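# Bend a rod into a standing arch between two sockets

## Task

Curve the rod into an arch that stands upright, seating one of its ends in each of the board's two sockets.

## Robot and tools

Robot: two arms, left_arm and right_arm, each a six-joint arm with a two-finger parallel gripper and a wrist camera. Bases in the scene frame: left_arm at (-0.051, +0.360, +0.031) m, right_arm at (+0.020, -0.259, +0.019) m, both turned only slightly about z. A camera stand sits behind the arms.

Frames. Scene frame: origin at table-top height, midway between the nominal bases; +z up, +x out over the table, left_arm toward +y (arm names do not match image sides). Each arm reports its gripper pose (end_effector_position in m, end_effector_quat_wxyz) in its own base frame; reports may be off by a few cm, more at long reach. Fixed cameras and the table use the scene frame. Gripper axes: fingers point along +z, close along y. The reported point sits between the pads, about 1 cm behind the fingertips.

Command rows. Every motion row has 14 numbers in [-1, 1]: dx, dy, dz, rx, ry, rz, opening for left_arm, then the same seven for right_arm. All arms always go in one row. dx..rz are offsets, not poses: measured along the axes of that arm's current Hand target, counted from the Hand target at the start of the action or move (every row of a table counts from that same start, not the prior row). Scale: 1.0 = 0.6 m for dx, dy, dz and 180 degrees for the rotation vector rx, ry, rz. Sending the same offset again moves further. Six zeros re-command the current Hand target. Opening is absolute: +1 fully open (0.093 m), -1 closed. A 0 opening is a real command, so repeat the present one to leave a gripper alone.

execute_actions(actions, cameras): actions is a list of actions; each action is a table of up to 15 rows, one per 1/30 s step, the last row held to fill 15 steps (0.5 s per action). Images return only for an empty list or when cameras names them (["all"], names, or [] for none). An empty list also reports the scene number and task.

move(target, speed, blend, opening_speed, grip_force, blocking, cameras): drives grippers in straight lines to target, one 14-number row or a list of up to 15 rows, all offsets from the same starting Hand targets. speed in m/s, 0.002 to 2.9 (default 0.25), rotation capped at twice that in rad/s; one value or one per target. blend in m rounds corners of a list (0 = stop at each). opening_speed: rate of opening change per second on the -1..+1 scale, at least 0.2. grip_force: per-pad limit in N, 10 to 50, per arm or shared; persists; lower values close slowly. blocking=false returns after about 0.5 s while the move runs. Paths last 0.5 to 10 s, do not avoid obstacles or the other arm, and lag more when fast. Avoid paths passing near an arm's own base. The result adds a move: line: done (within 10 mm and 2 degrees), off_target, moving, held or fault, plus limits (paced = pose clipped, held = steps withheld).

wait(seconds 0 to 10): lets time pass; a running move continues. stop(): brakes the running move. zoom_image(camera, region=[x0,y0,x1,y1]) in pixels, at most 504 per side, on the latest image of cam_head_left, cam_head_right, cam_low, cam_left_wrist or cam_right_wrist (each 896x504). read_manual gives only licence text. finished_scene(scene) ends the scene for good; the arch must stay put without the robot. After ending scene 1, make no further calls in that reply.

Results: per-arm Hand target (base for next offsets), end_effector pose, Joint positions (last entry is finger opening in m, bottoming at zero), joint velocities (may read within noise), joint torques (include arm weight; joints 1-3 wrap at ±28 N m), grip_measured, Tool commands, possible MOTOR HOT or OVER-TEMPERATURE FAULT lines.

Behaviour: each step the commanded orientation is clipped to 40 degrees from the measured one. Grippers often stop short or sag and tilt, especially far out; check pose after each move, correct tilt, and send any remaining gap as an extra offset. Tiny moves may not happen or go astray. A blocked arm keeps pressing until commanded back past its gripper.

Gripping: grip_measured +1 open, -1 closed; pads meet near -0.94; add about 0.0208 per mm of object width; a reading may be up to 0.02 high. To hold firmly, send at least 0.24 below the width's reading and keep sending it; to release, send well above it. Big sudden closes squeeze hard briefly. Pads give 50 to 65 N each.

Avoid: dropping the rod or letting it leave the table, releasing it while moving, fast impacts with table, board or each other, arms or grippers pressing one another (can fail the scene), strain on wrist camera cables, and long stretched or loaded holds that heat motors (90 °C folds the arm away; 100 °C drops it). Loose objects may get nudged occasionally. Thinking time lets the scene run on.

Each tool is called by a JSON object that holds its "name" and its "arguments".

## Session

{"name": "execute_actions", "arguments": {"actions": [], "cameras": ["cam_head_left","cam_low"]}}

{"name": "zoom_image", "arguments": {"camera": "cam_head_left", "region": [300, 180, 650, 340]}}

{"name": "zoom_image", "arguments": {"camera": "cam_low", "region": [290, 200, 480, 280]}}

Scene clock: 0.00 s.
left_arm: end_effector_position=(+0.3971, +0.0119, +0.0895) grip_measured=+1.000 end_effector_quat_wxyz=(+0.560, -0.059, +0.826, +0.031) | right_arm: end_effector_position=(+0.3828, +0.0024, +0.0786) grip_measured=+1.000 end_effector_quat_wxyz=(+0.574, +0.008, +0.818, -0.027)
Joint positions: left_arm=[-0.033 1.56 0.417 0.759 -0.149 -0.076 0.093] | right_arm=[0.051 1.594 0.321 0.926 0.101 -0.001 0.093]
Joint velocities: within noise
Joint torques (N m): no reading
Heat: left arm: 28 °C; right arm: 27 °C.
Hand target: left_arm +0.4002, +0.0118, +0.0971; +0.570, -0.060, +0.819, +0.030 | right_arm +0.3866, +0.0026, +0.0873; +0.586, +0.009, +0.810, -0.026
Tool commands: left_gripper/opening=+1.0 right_gripper/opening=+1.0
Images, in order (width x height): cam_head_left 896x504, cam_low 896x504.

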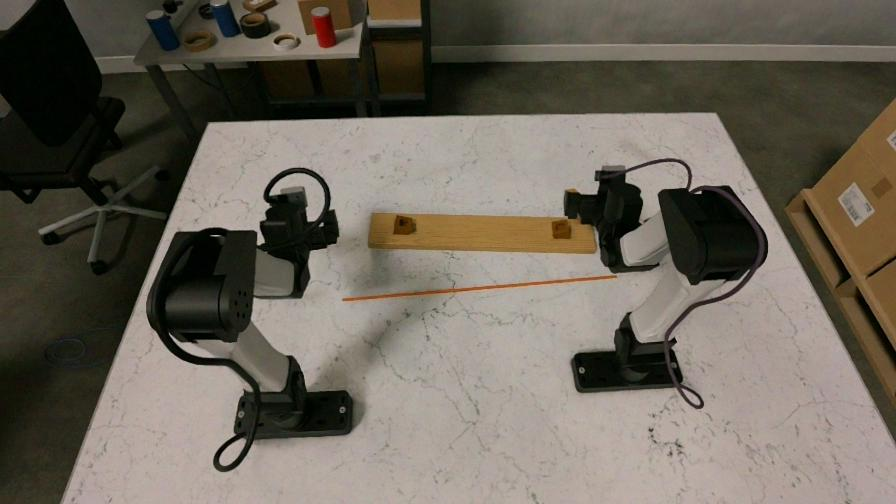

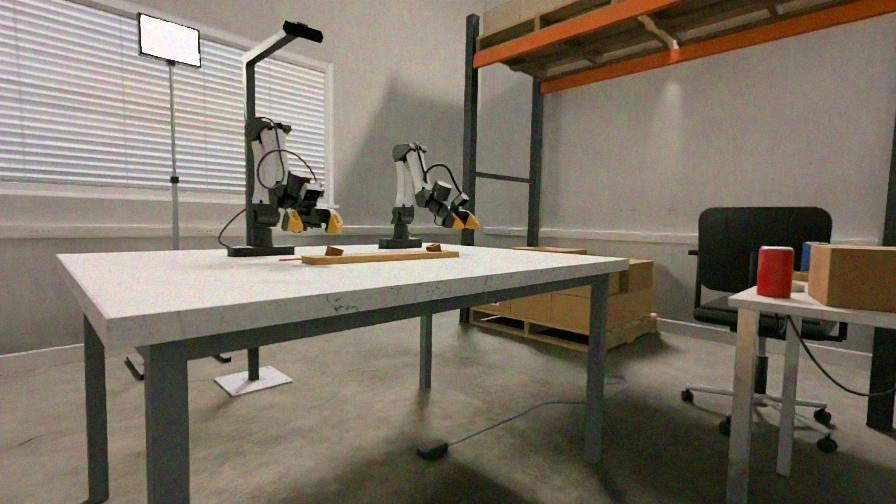

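Scaled by 1.440.

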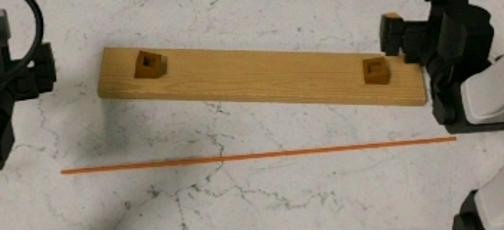

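Scaled by 2.653.

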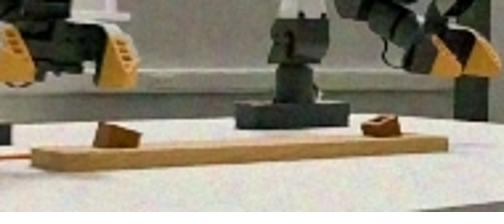

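{"name": "move", "arguments": {"target": [0.0293,-0.214,-0.2725,0.3215,0.2893,0.471,0.1,-0.0102,0.0223,-0.3118,-0.3238,0.2963,-0.4333,0.1], "speed": 0.4, "cameras": ["cam_left_wrist","cam_right_wrist"]}}

Scene clock: 15.17 s.
left_arm: end_effector_position=(+0.2554, -0.1339, +0.1367) grip_measured=+0.103 end_effector_quat_wxyz=(+0.000, +0.700, +0.714, -0.004) | right_arm: end_effector_position=(+0.2066, +0.0243, +0.1442) grip_measured=+0.102 end_effector_quat_wxyz=(+0.004, +0.701, -0.714, -0.005)
Joint positions: left_arm=[-0.478 1.635 1.403 -1.342 0.008 1.073 0.05] | right_arm=[0.115 1.339 1.163 -1.408 -0.003 -1.437 0.05]
Joint torques (N m): left_arm=[-0.29 -4.19 7.28 0.09 -0.02 0.07] | right_arm=[0.7 -2.69 10.24 0.2 -0.15 -0.14]
Heat: left arm: 30 °C; right arm: 29 °C.
Hand target: left_arm +0.2592, -0.1357, +0.1400; -0.001, +0.707, +0.707, +0.000 | right_arm +0.2118, +0.0260, +0.1512; +0.001, +0.707, -0.707, +0.000
Off the commanded pose: left_arm 0.005 m, 1 deg | right_arm 0.009 m, 1 deg.
move: done
Images, in order (width x height): cam_left_wrist 896x504, cam_right_wrist 896x504.

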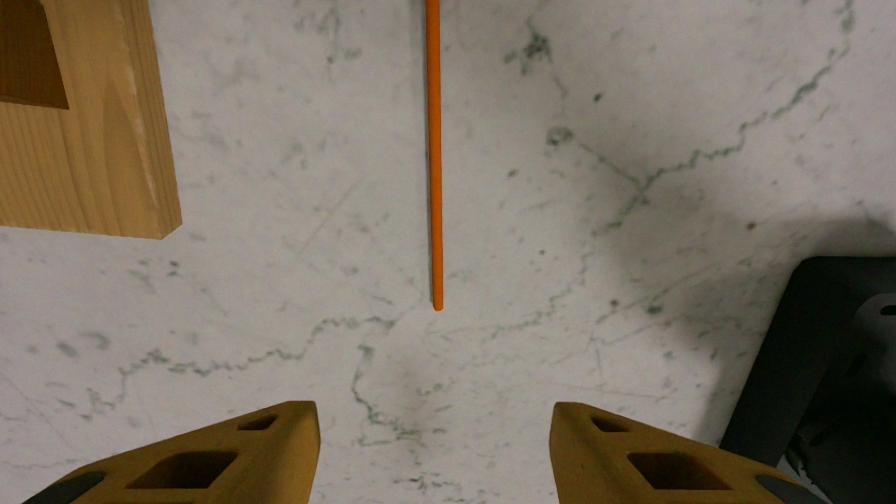

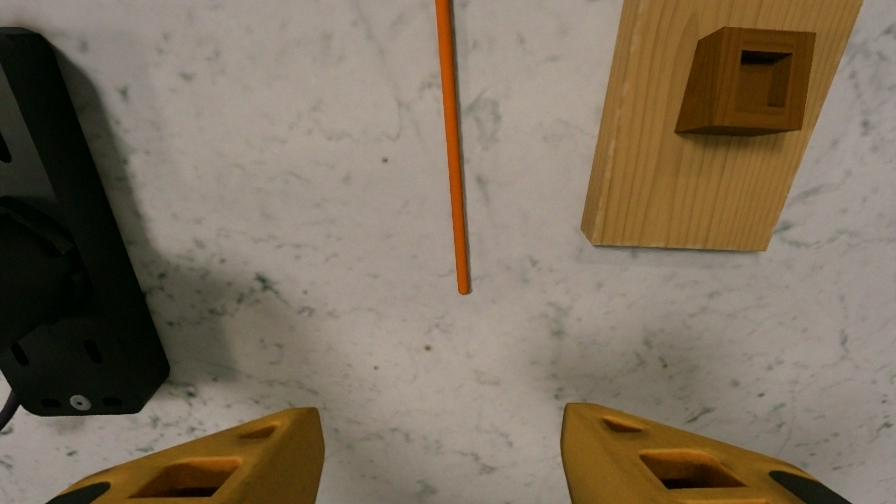

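{"name": "move", "arguments": {"target": [[0,-0.0033,0.2,0,0,-0.0194,0.1,-0.02,-0.0017,0.21,0,0,-0.0194,0.1],[0,-0.0033,0.2675,0,0,-0.0194,0.1,-0.02,-0.0017,0.2795,0,0,-0.0194,0.1],[0,-0.0033,0.2675,0,0,-0.0194,-1,-0.02,-0.0017,0.2795,0,0,-0.0194,-1]], "speed": [0.25,0.1,0.1], "blend": [0.02,0,0], "opening_speed": 1.5, "cameras": ["cam_left_wrist","cam_right_wrist"]}}

Scene clock: 22.33 s.
left_arm: end_effector_position=(+0.2592, -0.1340, -0.0137) grip_measured=-0.949 end_effector_quat_wxyz=(+0.003, +0.685, +0.728, +0.002) | right_arm: end_effector_position=(+0.2110, +0.0361, -0.0114) grip_measured=-0.961 end_effector_quat_wxyz=(+0.004, +0.723, -0.691, -0.002)
Joint positions: left_arm=[-0.479 1.806 0.97 -0.728 -0.003 1.03 0] | right_arm=[0.17 1.536 0.677 -0.72 0.001 -1.447 0]
Joint torques (N m): left_arm=[-0.51 -4.34 3.33 0.42 0.05 -0.16] | right_arm=[0.64 -3.15 4.92 0.63 -0.2 -0.11]
Heat: left arm: 30 °C; right arm: 29 °C.
Hand target: left_arm +0.2570, -0.1356, -0.0205; -0.001, +0.685, +0.728, +0.000 | right_arm +0.2126, +0.0379, -0.0165; +0.001, +0.728, -0.685, +0.000
Off the commanded pose: left_arm 0.007 m, 0 deg | right_arm 0.006 m, 1 deg.
move: done; target 3's new opening was sent with right_arm's hand 0.012 m and 3 deg from that target
Images, in order (width x height): cam_left_wrist 896x504, cam_right_wrist 896x504.

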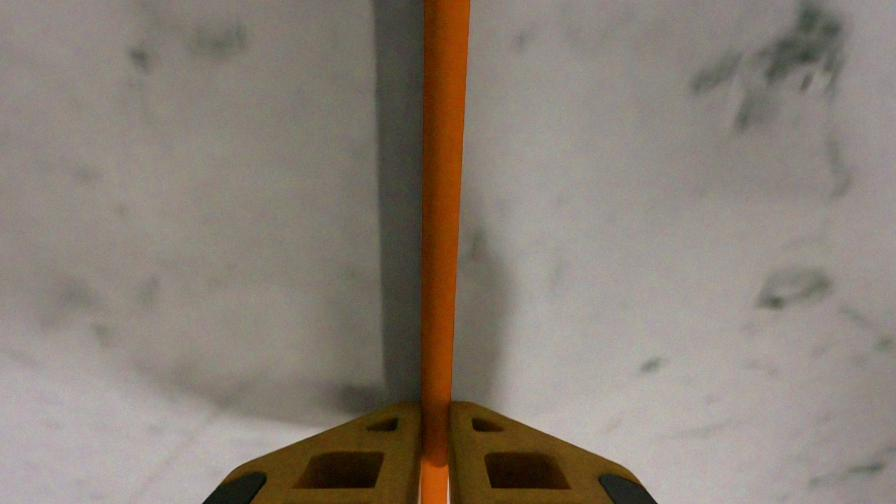

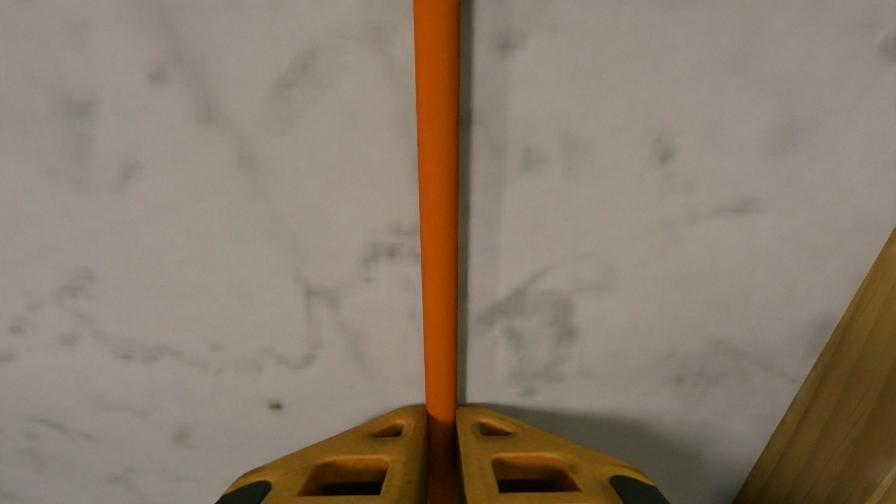

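{"name": "move", "arguments": {"target": [[0,0,-0.167,0,0,0,-1,0,0,-0.167,0,0,0,-1],[-0.0357,0.2658,-0.3158,0,0,0.0344,-1,0.0368,-0.2022,-0.329,0,0,0.0317,-1],[-0.069,0.2658,-0.3158,0.012,-0.222,0.033,-1,0.0035,-0.2022,-0.329,0.011,-0.222,0.0304,-1],[-0.1952,0.2544,-0.2608,0.0241,-0.444,0.0286,-1,-0.1211,-0.2118,-0.2575,0.0221,-0.444,0.0264,-1]], "speed": [0.2,0.25,0.25,0.25], "blend": [0.03,0.03,0.02,0], "cameras": ["all"]}}

{"name": "zoom_image", "arguments": {"camera": "cam_head_left", "region": [360, 170, 460, 260]}}

{"name": "zoom_image", "arguments": {"camera": "cam_head_left", "region": [510, 170, 610, 260]}}

{"name": "zoom_image", "arguments": {"camera": "cam_low", "region": [300, 160, 480, 270]}}

Scene clock: 34.27 s.
left_arm: end_effector_position=(+0.4301, -0.2233, +0.1077) grip_measured=-0.957 end_effector_quat_wxyz=(+0.428, +0.539, +0.569, -0.451) | right_arm: end_effector_position=(+0.3348, +0.1035, +0.1331) grip_measured=-0.974 end_effector_quat_wxyz=(-0.448, +0.541, -0.572, -0.425)
Joint positions: left_arm=[-0.137 2.192 1.462 -0.305 1.304 0.967 0] | right_arm=[-0.181 2.036 1.343 -1.354 -1.299 -2.06 0]
Joint torques (N m): left_arm=[-3.97 -12.6 4.29 1.14 1.1 -0.14] | right_arm=[2.97 -6.64 5.2 -0.4 -1.56 -0.24]
Heat: left arm: 34 °C; right arm: 30 °C.
Hand target: left_arm +0.4167, -0.2433, +0.1358; +0.443, +0.554, +0.529, -0.465 | right_arm +0.3352, +0.1183, +0.1378; -0.463, +0.531, -0.553, -0.446
Off the commanded pose: left_arm 0.037 m, 5 deg | right_arm 0.016 m, 4 deg.
joint sent to its limit (right arm) — joint 6 (wrist roll), lower limit. The joint targets still meet the commanded pose.
move: off_target (left_arm, right_arm)

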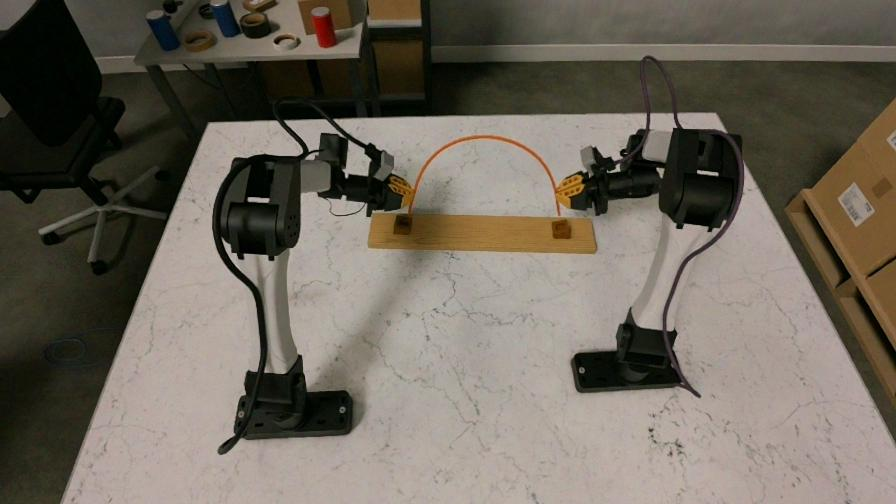

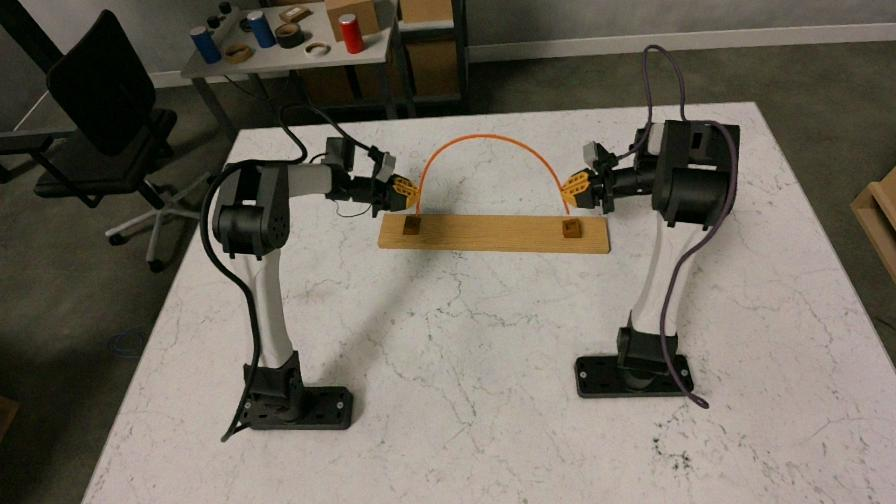

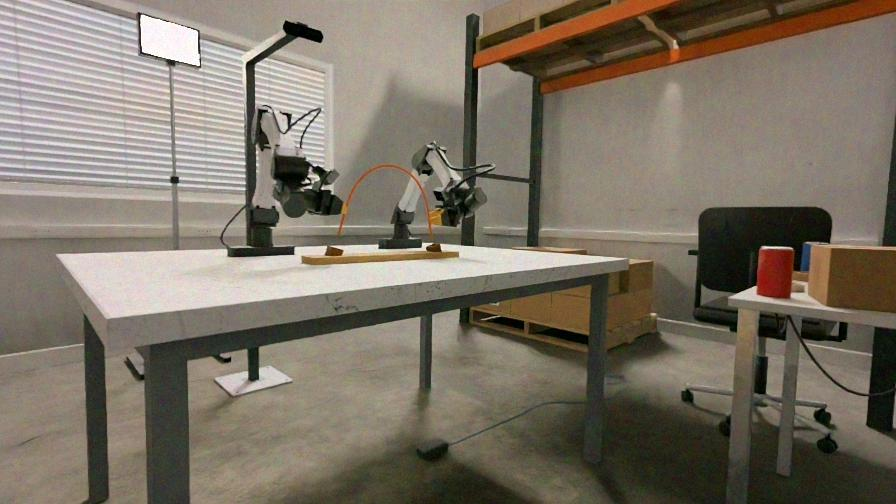

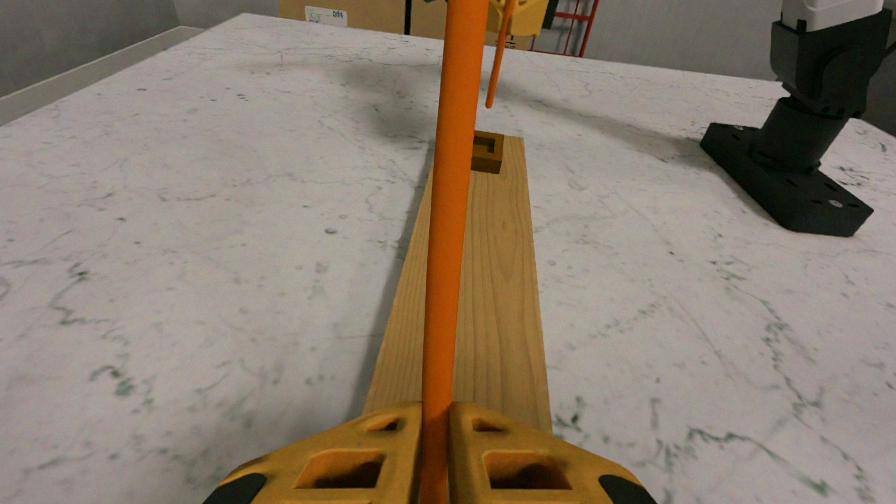

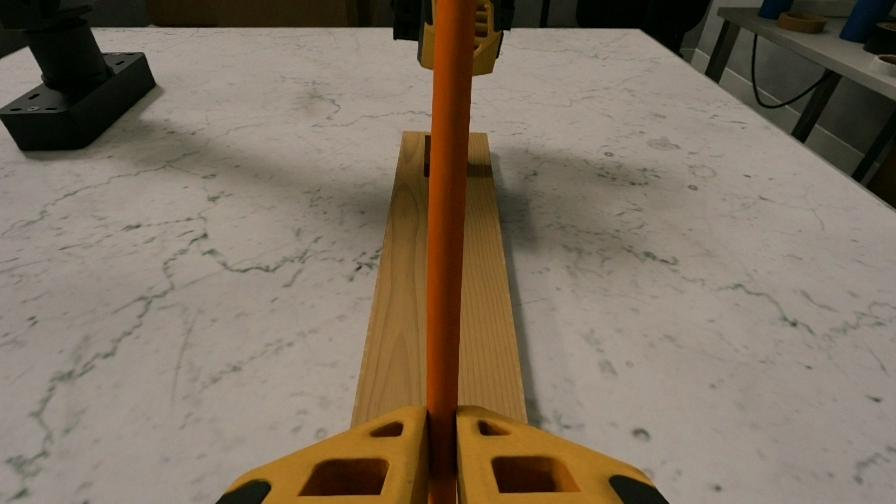

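Scaled by 5.040.

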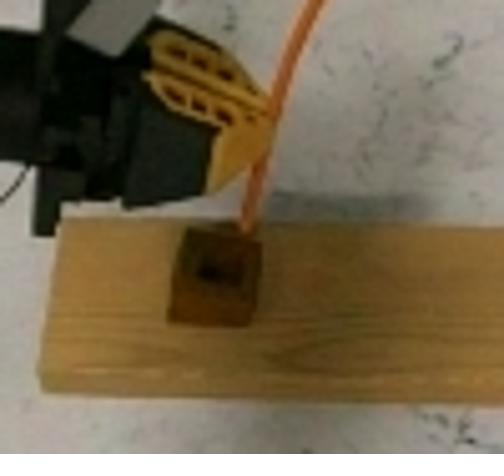

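Scaled by 5.040.

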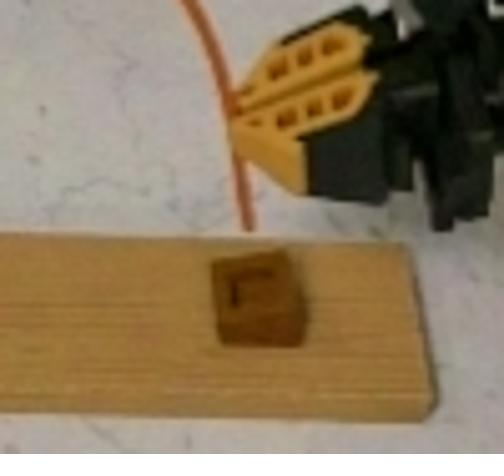

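Scaled by 2.800.

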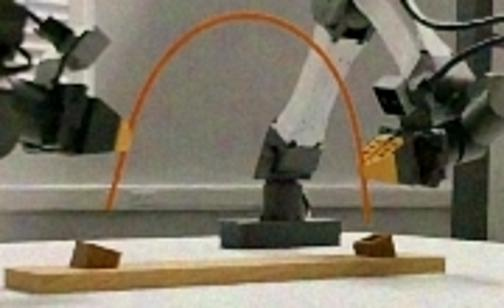

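{"name": "move", "arguments": {"target": [0.026,-0.0067,-0.0125,0,0,0,-1,0.0487,0,-0.0067,0,0,0,-1], "speed": 0.1, "cameras": ["cam_head_left","cam_low","cam_left_wrist"]}}

{"name": "zoom_image", "arguments": {"camera": "cam_head_left", "region": [380, 190, 440, 250]}}

{"name": "zoom_image", "arguments": {"camera": "cam_head_left", "region": [530, 190, 590, 250]}}

{"name": "zoom_image", "arguments": {"camera": "cam_low", "region": [310, 200, 460, 270]}}

Scene clock: 42.37 s.
left_arm: end_effector_position=(+0.4228, -0.2224, +0.0990) grip_measured=-0.957 end_effector_quat_wxyz=(+0.425, +0.541, +0.568, -0.453) | right_arm: end_effector_position=(+0.3333, +0.1038, +0.1083) grip_measured=-0.974 end_effector_quat_wxyz=(-0.445, +0.538, -0.573, -0.428)
Joint positions: left_arm=[-0.137 2.192 1.429 -0.305 1.306 0.996 0] | right_arm=[-0.181 2.081 1.298 -1.275 -1.299 -2.062 0]
Joint torques (N m): left_arm=[-1.88 -11.54 4.33 0.96 1.22 0.1] | right_arm=[1.01 -6.91 4.49 -0.22 -1.39 -0.21]
Heat: left arm: 38 °C; right arm: 30 °C.
Hand target: left_arm +0.4131, -0.2330, +0.1218; +0.443, +0.554, +0.529, -0.465 | right_arm +0.3348, +0.1092, +0.1098; -0.463, +0.531, -0.552, -0.446
Off the commanded pose: left_arm 0.027 m, 5 deg | right_arm 0.006 m, 4 deg.
joint sent to its limit (right arm) — joint 6 (wrist roll), lower limit. The joint targets still meet the commanded pose.
move: off_target (left_arm, right_arm)
Images, in order (width x height): cam_head_left 896x504, cam_low 896x504, cam_left_wrist 896x504.

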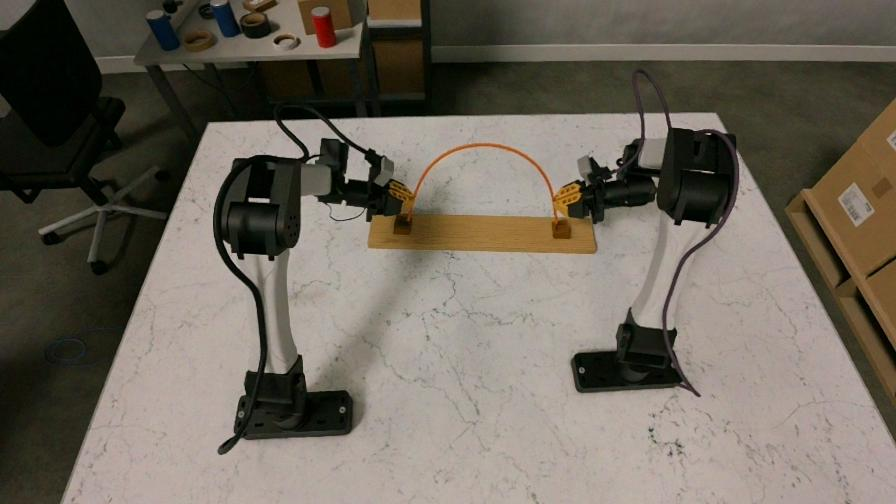

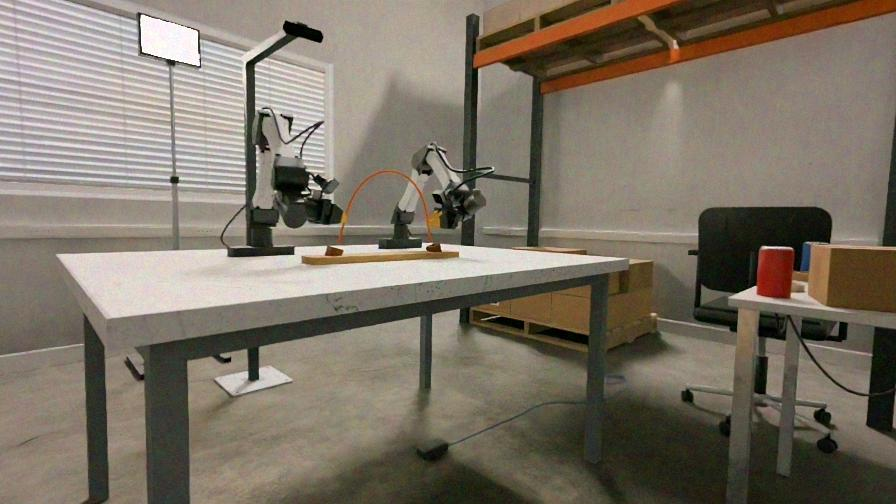

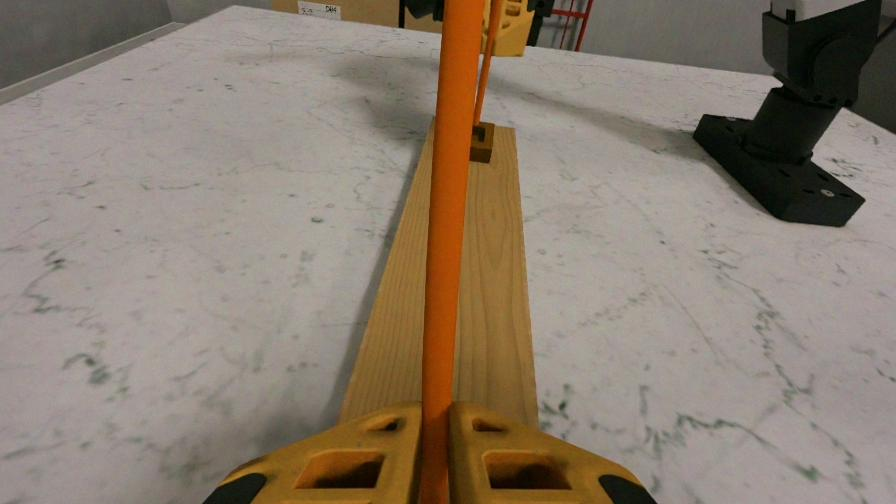

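Scaled by 8.400.

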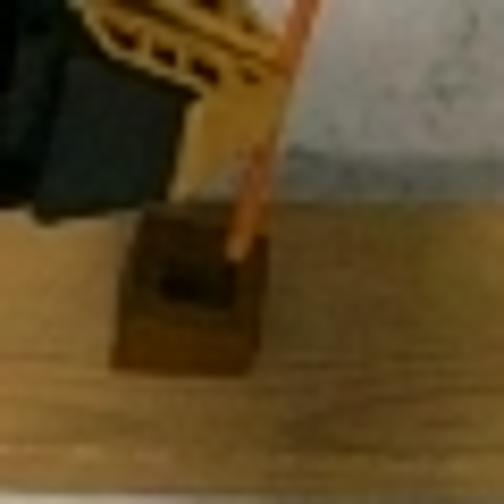

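Scaled by 8.400.

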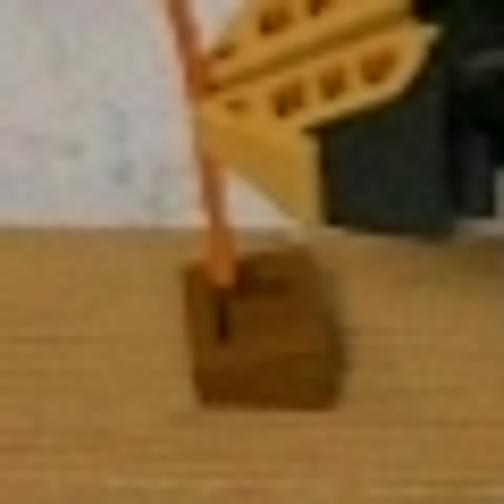

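Scaled by 3.360.

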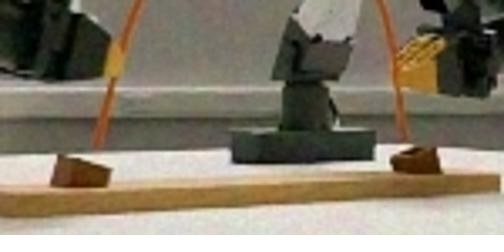

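{"name": "move", "arguments": {"target": [0.01,0,-0.0195,0,0,0,-1,0.006,0,-0.0145,0,0,0,-1], "speed": 0.1, "cameras": ["cam_head_left"]}}

{"name": "zoom_image", "arguments": {"camera": "cam_head_left", "region": [380, 190, 440, 250]}}

{"name": "zoom_image", "arguments": {"camera": "cam_head_left", "region": [530, 190, 590, 250]}}

Scene clock: 46.03 s.
left_arm: end_effector_position=(+0.4175, -0.2114, +0.0950) grip_measured=-0.957 end_effector_quat_wxyz=(+0.425, +0.544, +0.567, -0.450) | right_arm: end_effector_position=(+0.3337, +0.0948, +0.1048) grip_measured=-0.974 end_effector_quat_wxyz=(-0.445, +0.536, -0.581, -0.420)
Joint positions: left_arm=[-0.113 2.192 1.429 -0.4 1.312 1.101 0] | right_arm=[-0.207 2.081 1.291 -1.269 -1.284 -2.064 0]
Joint torques (N m): left_arm=[-1.31 -10.19 6.32 0.73 1.31 0.08] | right_arm=[0.92 -7.35 4.38 -0.32 -1.4 -0.2]
Heat: left arm: 39 °C; right arm: 30 °C.
Hand target: left_arm +0.4137, -0.2205, +0.1179; +0.443, +0.554, +0.529, -0.465 | right_arm +0.3345, +0.1000, +0.1078; -0.463, +0.531, -0.552, -0.446
Off the commanded pose: left_arm 0.025 m, 5 deg | right_arm 0.006 m, 5 deg.
joint sent to its limit (right arm) — joint 6 (wrist roll), lower limit. The joint targets are off in orientation, not in position.
move: off_target (left_arm, right_arm)
Images, in order (width x height): cam_head_left 896x504.

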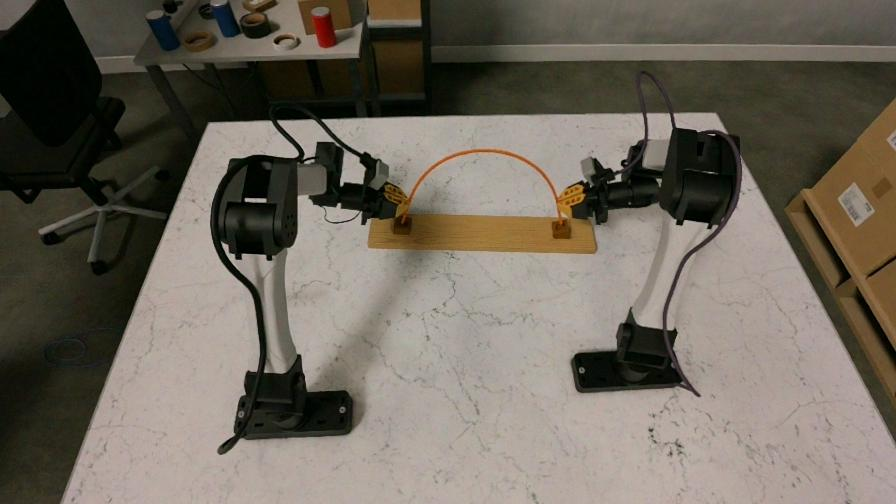

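Scaled by 8.400.

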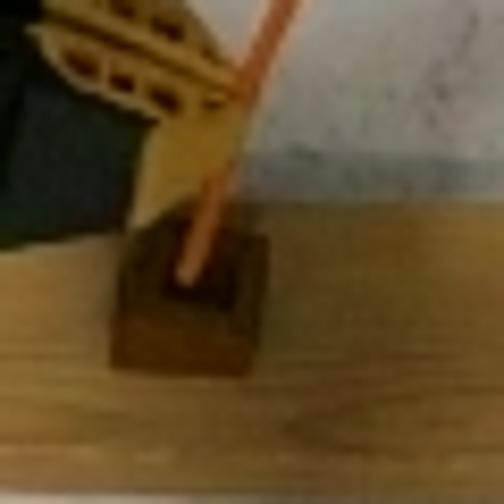

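Scaled by 8.400.

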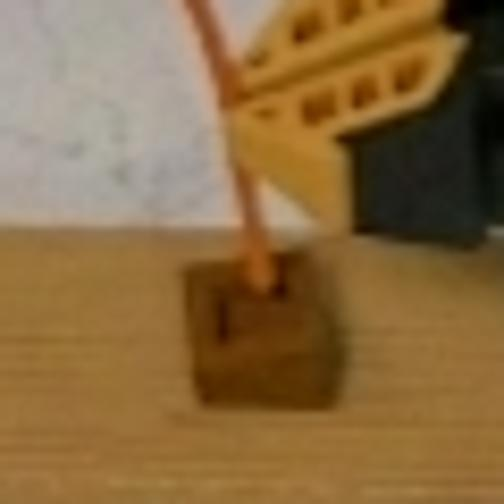

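{"name": "move", "arguments": {"target": [0.047,0.003,0.007,0,0,0,-1,0.05,0,0.007,0,0,0,-1], "speed": 0.07, "cameras": ["cam_head_left","cam_left_wrist","cam_low"]}}

{"name": "zoom_image", "arguments": {"camera": "cam_head_left", "region": [380, 190, 440, 250]}}

{"name": "zoom_image", "arguments": {"camera": "cam_head_left", "region": [530, 190, 590, 250]}}

{"name": "zoom_image", "arguments": {"camera": "cam_left_wrist", "region": [430, 80, 530, 170]}}

{"name": "zoom_image", "arguments": {"camera": "cam_low", "region": [310, 200, 460, 270]}}

Scene clock: 49.83 s.
left_arm: end_effector_position=(+0.4188, -0.2116, +0.0830) grip_measured=-0.957 end_effector_quat_wxyz=(+0.427, +0.550, +0.562, -0.447) | right_arm: end_effector_position=(+0.3334, +0.0956, +0.0845) grip_measured=-0.974 end_effector_quat_wxyz=(+0.451, -0.526, +0.582, +0.426)
Joint positions: left_arm=[-0.113 2.222 1.429 -0.381 1.312 1.129 0] | right_arm=[-0.208 2.129 1.256 -1.198 -1.305 -2.065 0]
Joint torques (N m): left_arm=[-1.06 -7.76 5.2 0.97 1.3 0.13] | right_arm=[0.77 -6.16 3.73 -0.05 -1.12 -0.18]
Heat: left arm: 40 °C; right arm: 29 °C.
Hand target: left_arm +0.4155, -0.2198, +0.0895; +0.443, +0.554, +0.529, -0.465 | right_arm +0.3344, +0.0990, +0.0774; +0.463, -0.531, +0.552, +0.446
Off the commanded pose: left_arm 0.011 m, 5 deg | right_arm 0.008 m, 4 deg.
joint sent to its limit (right arm) — joint 6 (wrist roll), lower limit. The joint targets are off in orientation, not in position.
move: off_target (left_arm, right_arm)
Images, in order (width x height): cam_head_left 896x504, cam_low 896x504, cam_left_wrist 896x504.

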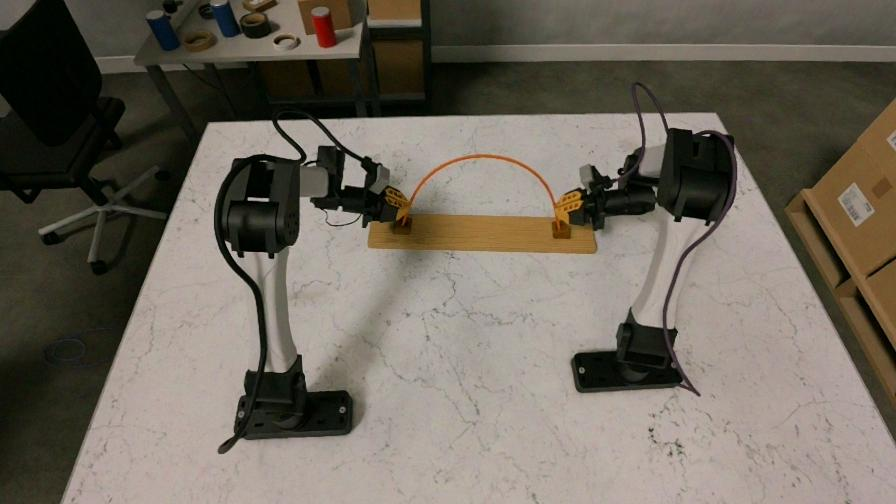

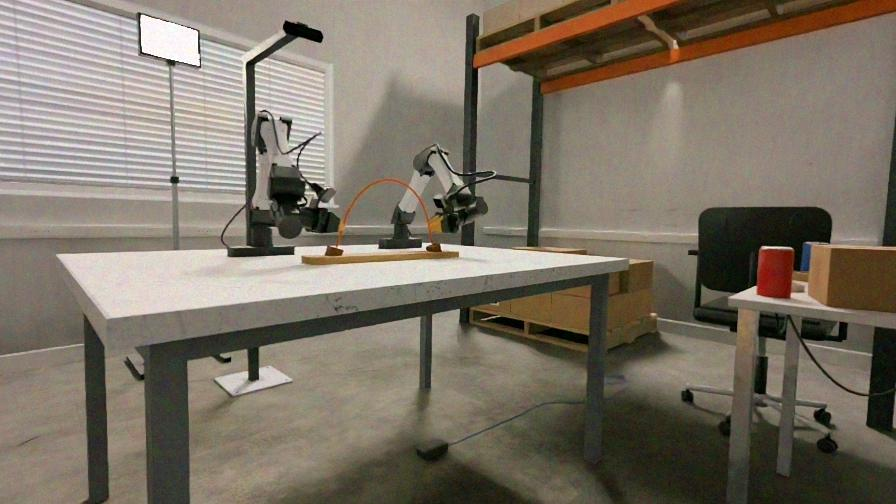

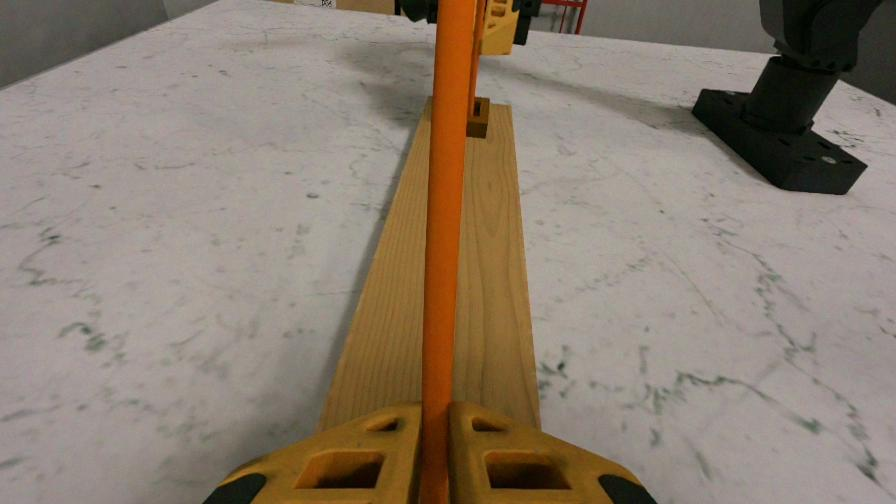

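Scaled by 8.400.

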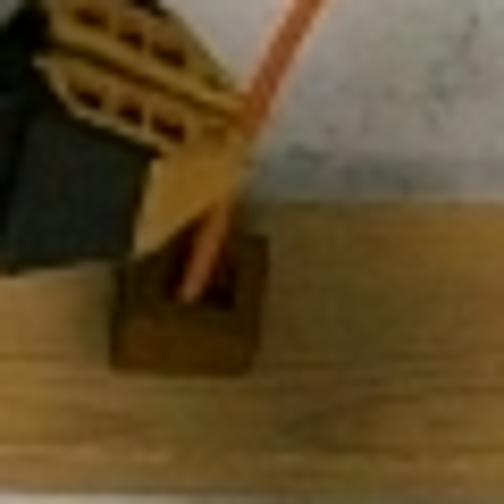

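Scaled by 8.400.

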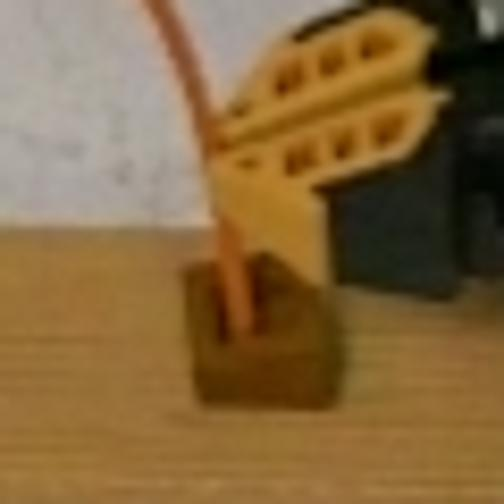

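Scaled by 5.040.

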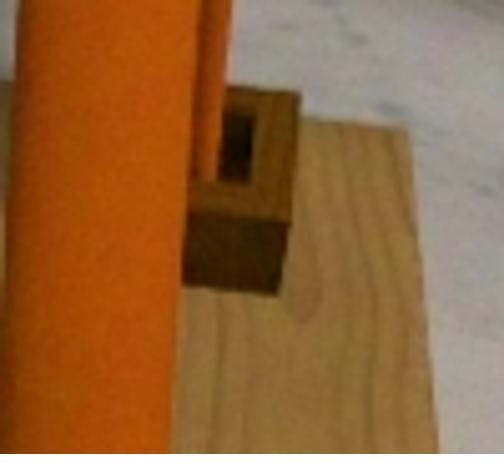

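Scaled by 3.360.

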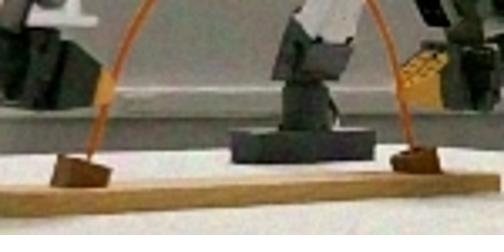

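{"name": "move", "arguments": {"target": [[0.022,0,0,0,0,0,-1,0,0,0,0,0,0,-1],[0.008,0.003,-0.015,0,0,0,-1,-0.01,0,-0.008,0,0,0,-1],[0.008,0.003,-0.015,0,0,0,-0.4,-0.01,0,-0.008,0,0,0,-0.4],[0.008,0.003,-0.14,0,0,0,-0.4,-0.01,0,-0.13,0,0,0,-0.4]], "speed": 0.1, "opening_speed": 1, "cameras": ["cam_low","cam_left_wrist","cam_right_wrist"]}}

Scene clock: 56.73 s.
left_arm: end_effector_position=(+0.4177, -0.1363, +0.1011) grip_measured=-0.403 end_effector_quat_wxyz=(+0.437, +0.547, +0.541, -0.465) | right_arm: end_effector_position=(+0.3248, +0.0268, +0.0800) grip_measured=-0.402 end_effector_quat_wxyz=(+0.429, -0.480, +0.655, +0.395)
Joint positions: left_arm=[0.069 2.451 1.867 -1.497 1.357 2.065 0.026] | right_arm=[-0.416 2.107 1.256 -1.296 -1.18 -2.071 0.026]
Joint torques (N m): left_arm=[0.05 -8.18 6.16 -0.55 0.67 0.19] | right_arm=[0.01 -11.14 7.76 -0.64 -0.82 -0.12]
Heat: left arm: 41 °C; right arm: 30 °C.
Hand target: left_arm +0.4212, -0.1364, +0.0993; +0.443, +0.554, +0.529, -0.465 | right_arm +0.3315, +0.0233, +0.0970; +0.463, -0.531, +0.552, +0.446
Off the commanded pose: left_arm 0.004 m, 2 deg | right_arm 0.019 m, 15 deg.
joint sent to its limit (left arm) — joint 6 (wrist roll), upper limit. The joint targets still meet the commanded pose.
joint sent to its limit (right arm) — joint 6 (wrist roll), lower limit. The joint targets are off in orientation, not in position.
move: off_target (right_arm); target 3's new opening was sent with right_arm's hand 0.001 m and 4 deg from that target
Images, in order (width x height): cam_low 896x504, cam_left_wrist 896x504, cam_right_wrist 896x504.

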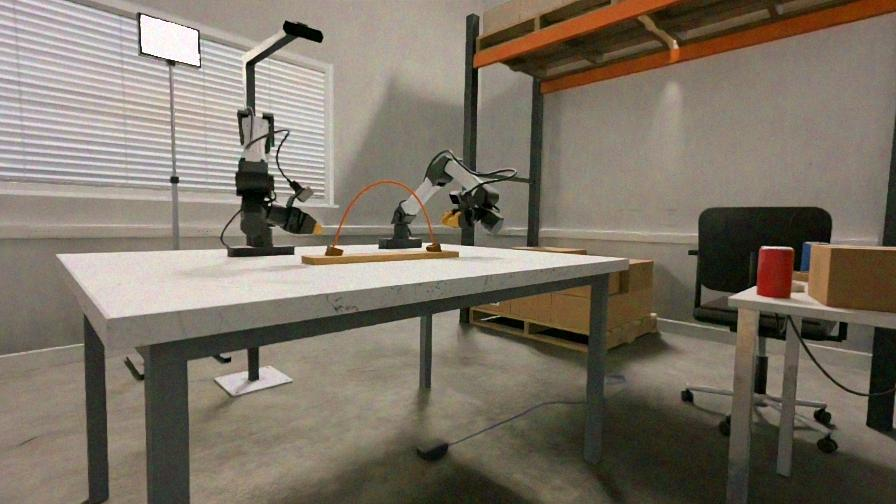

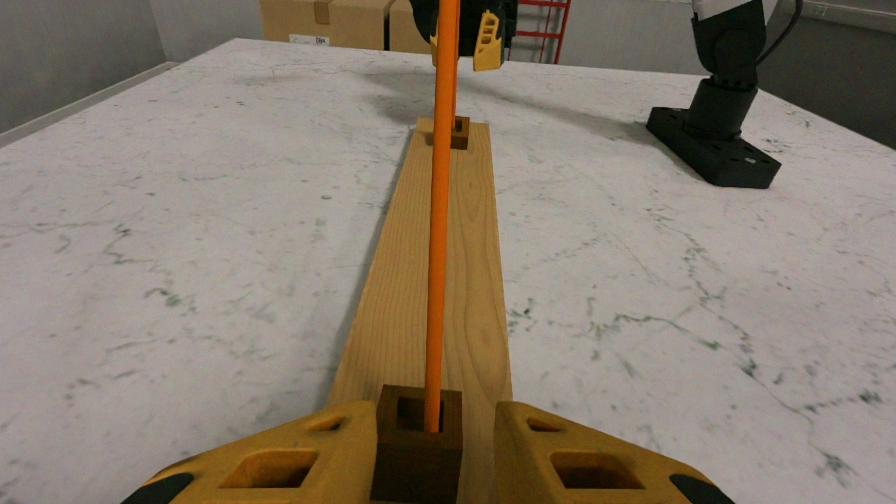

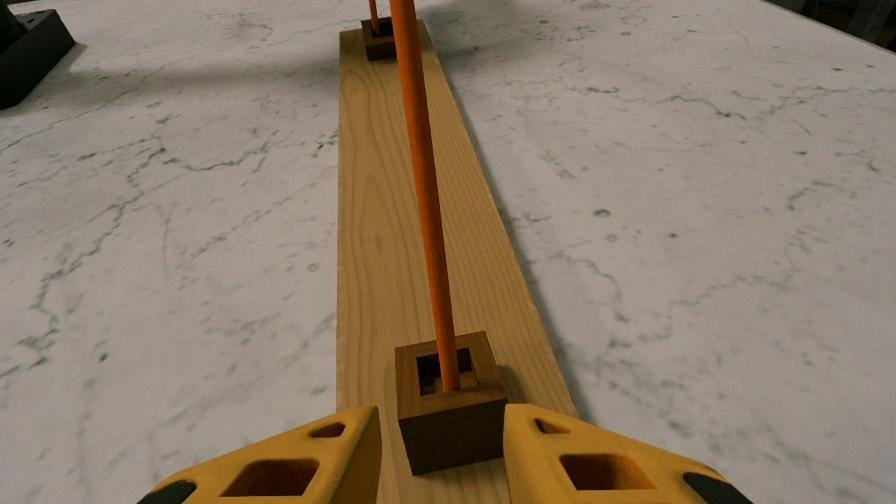

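{"name": "finished_scene", "arguments": {"scene": 3}}

The scene is finished: the task was done.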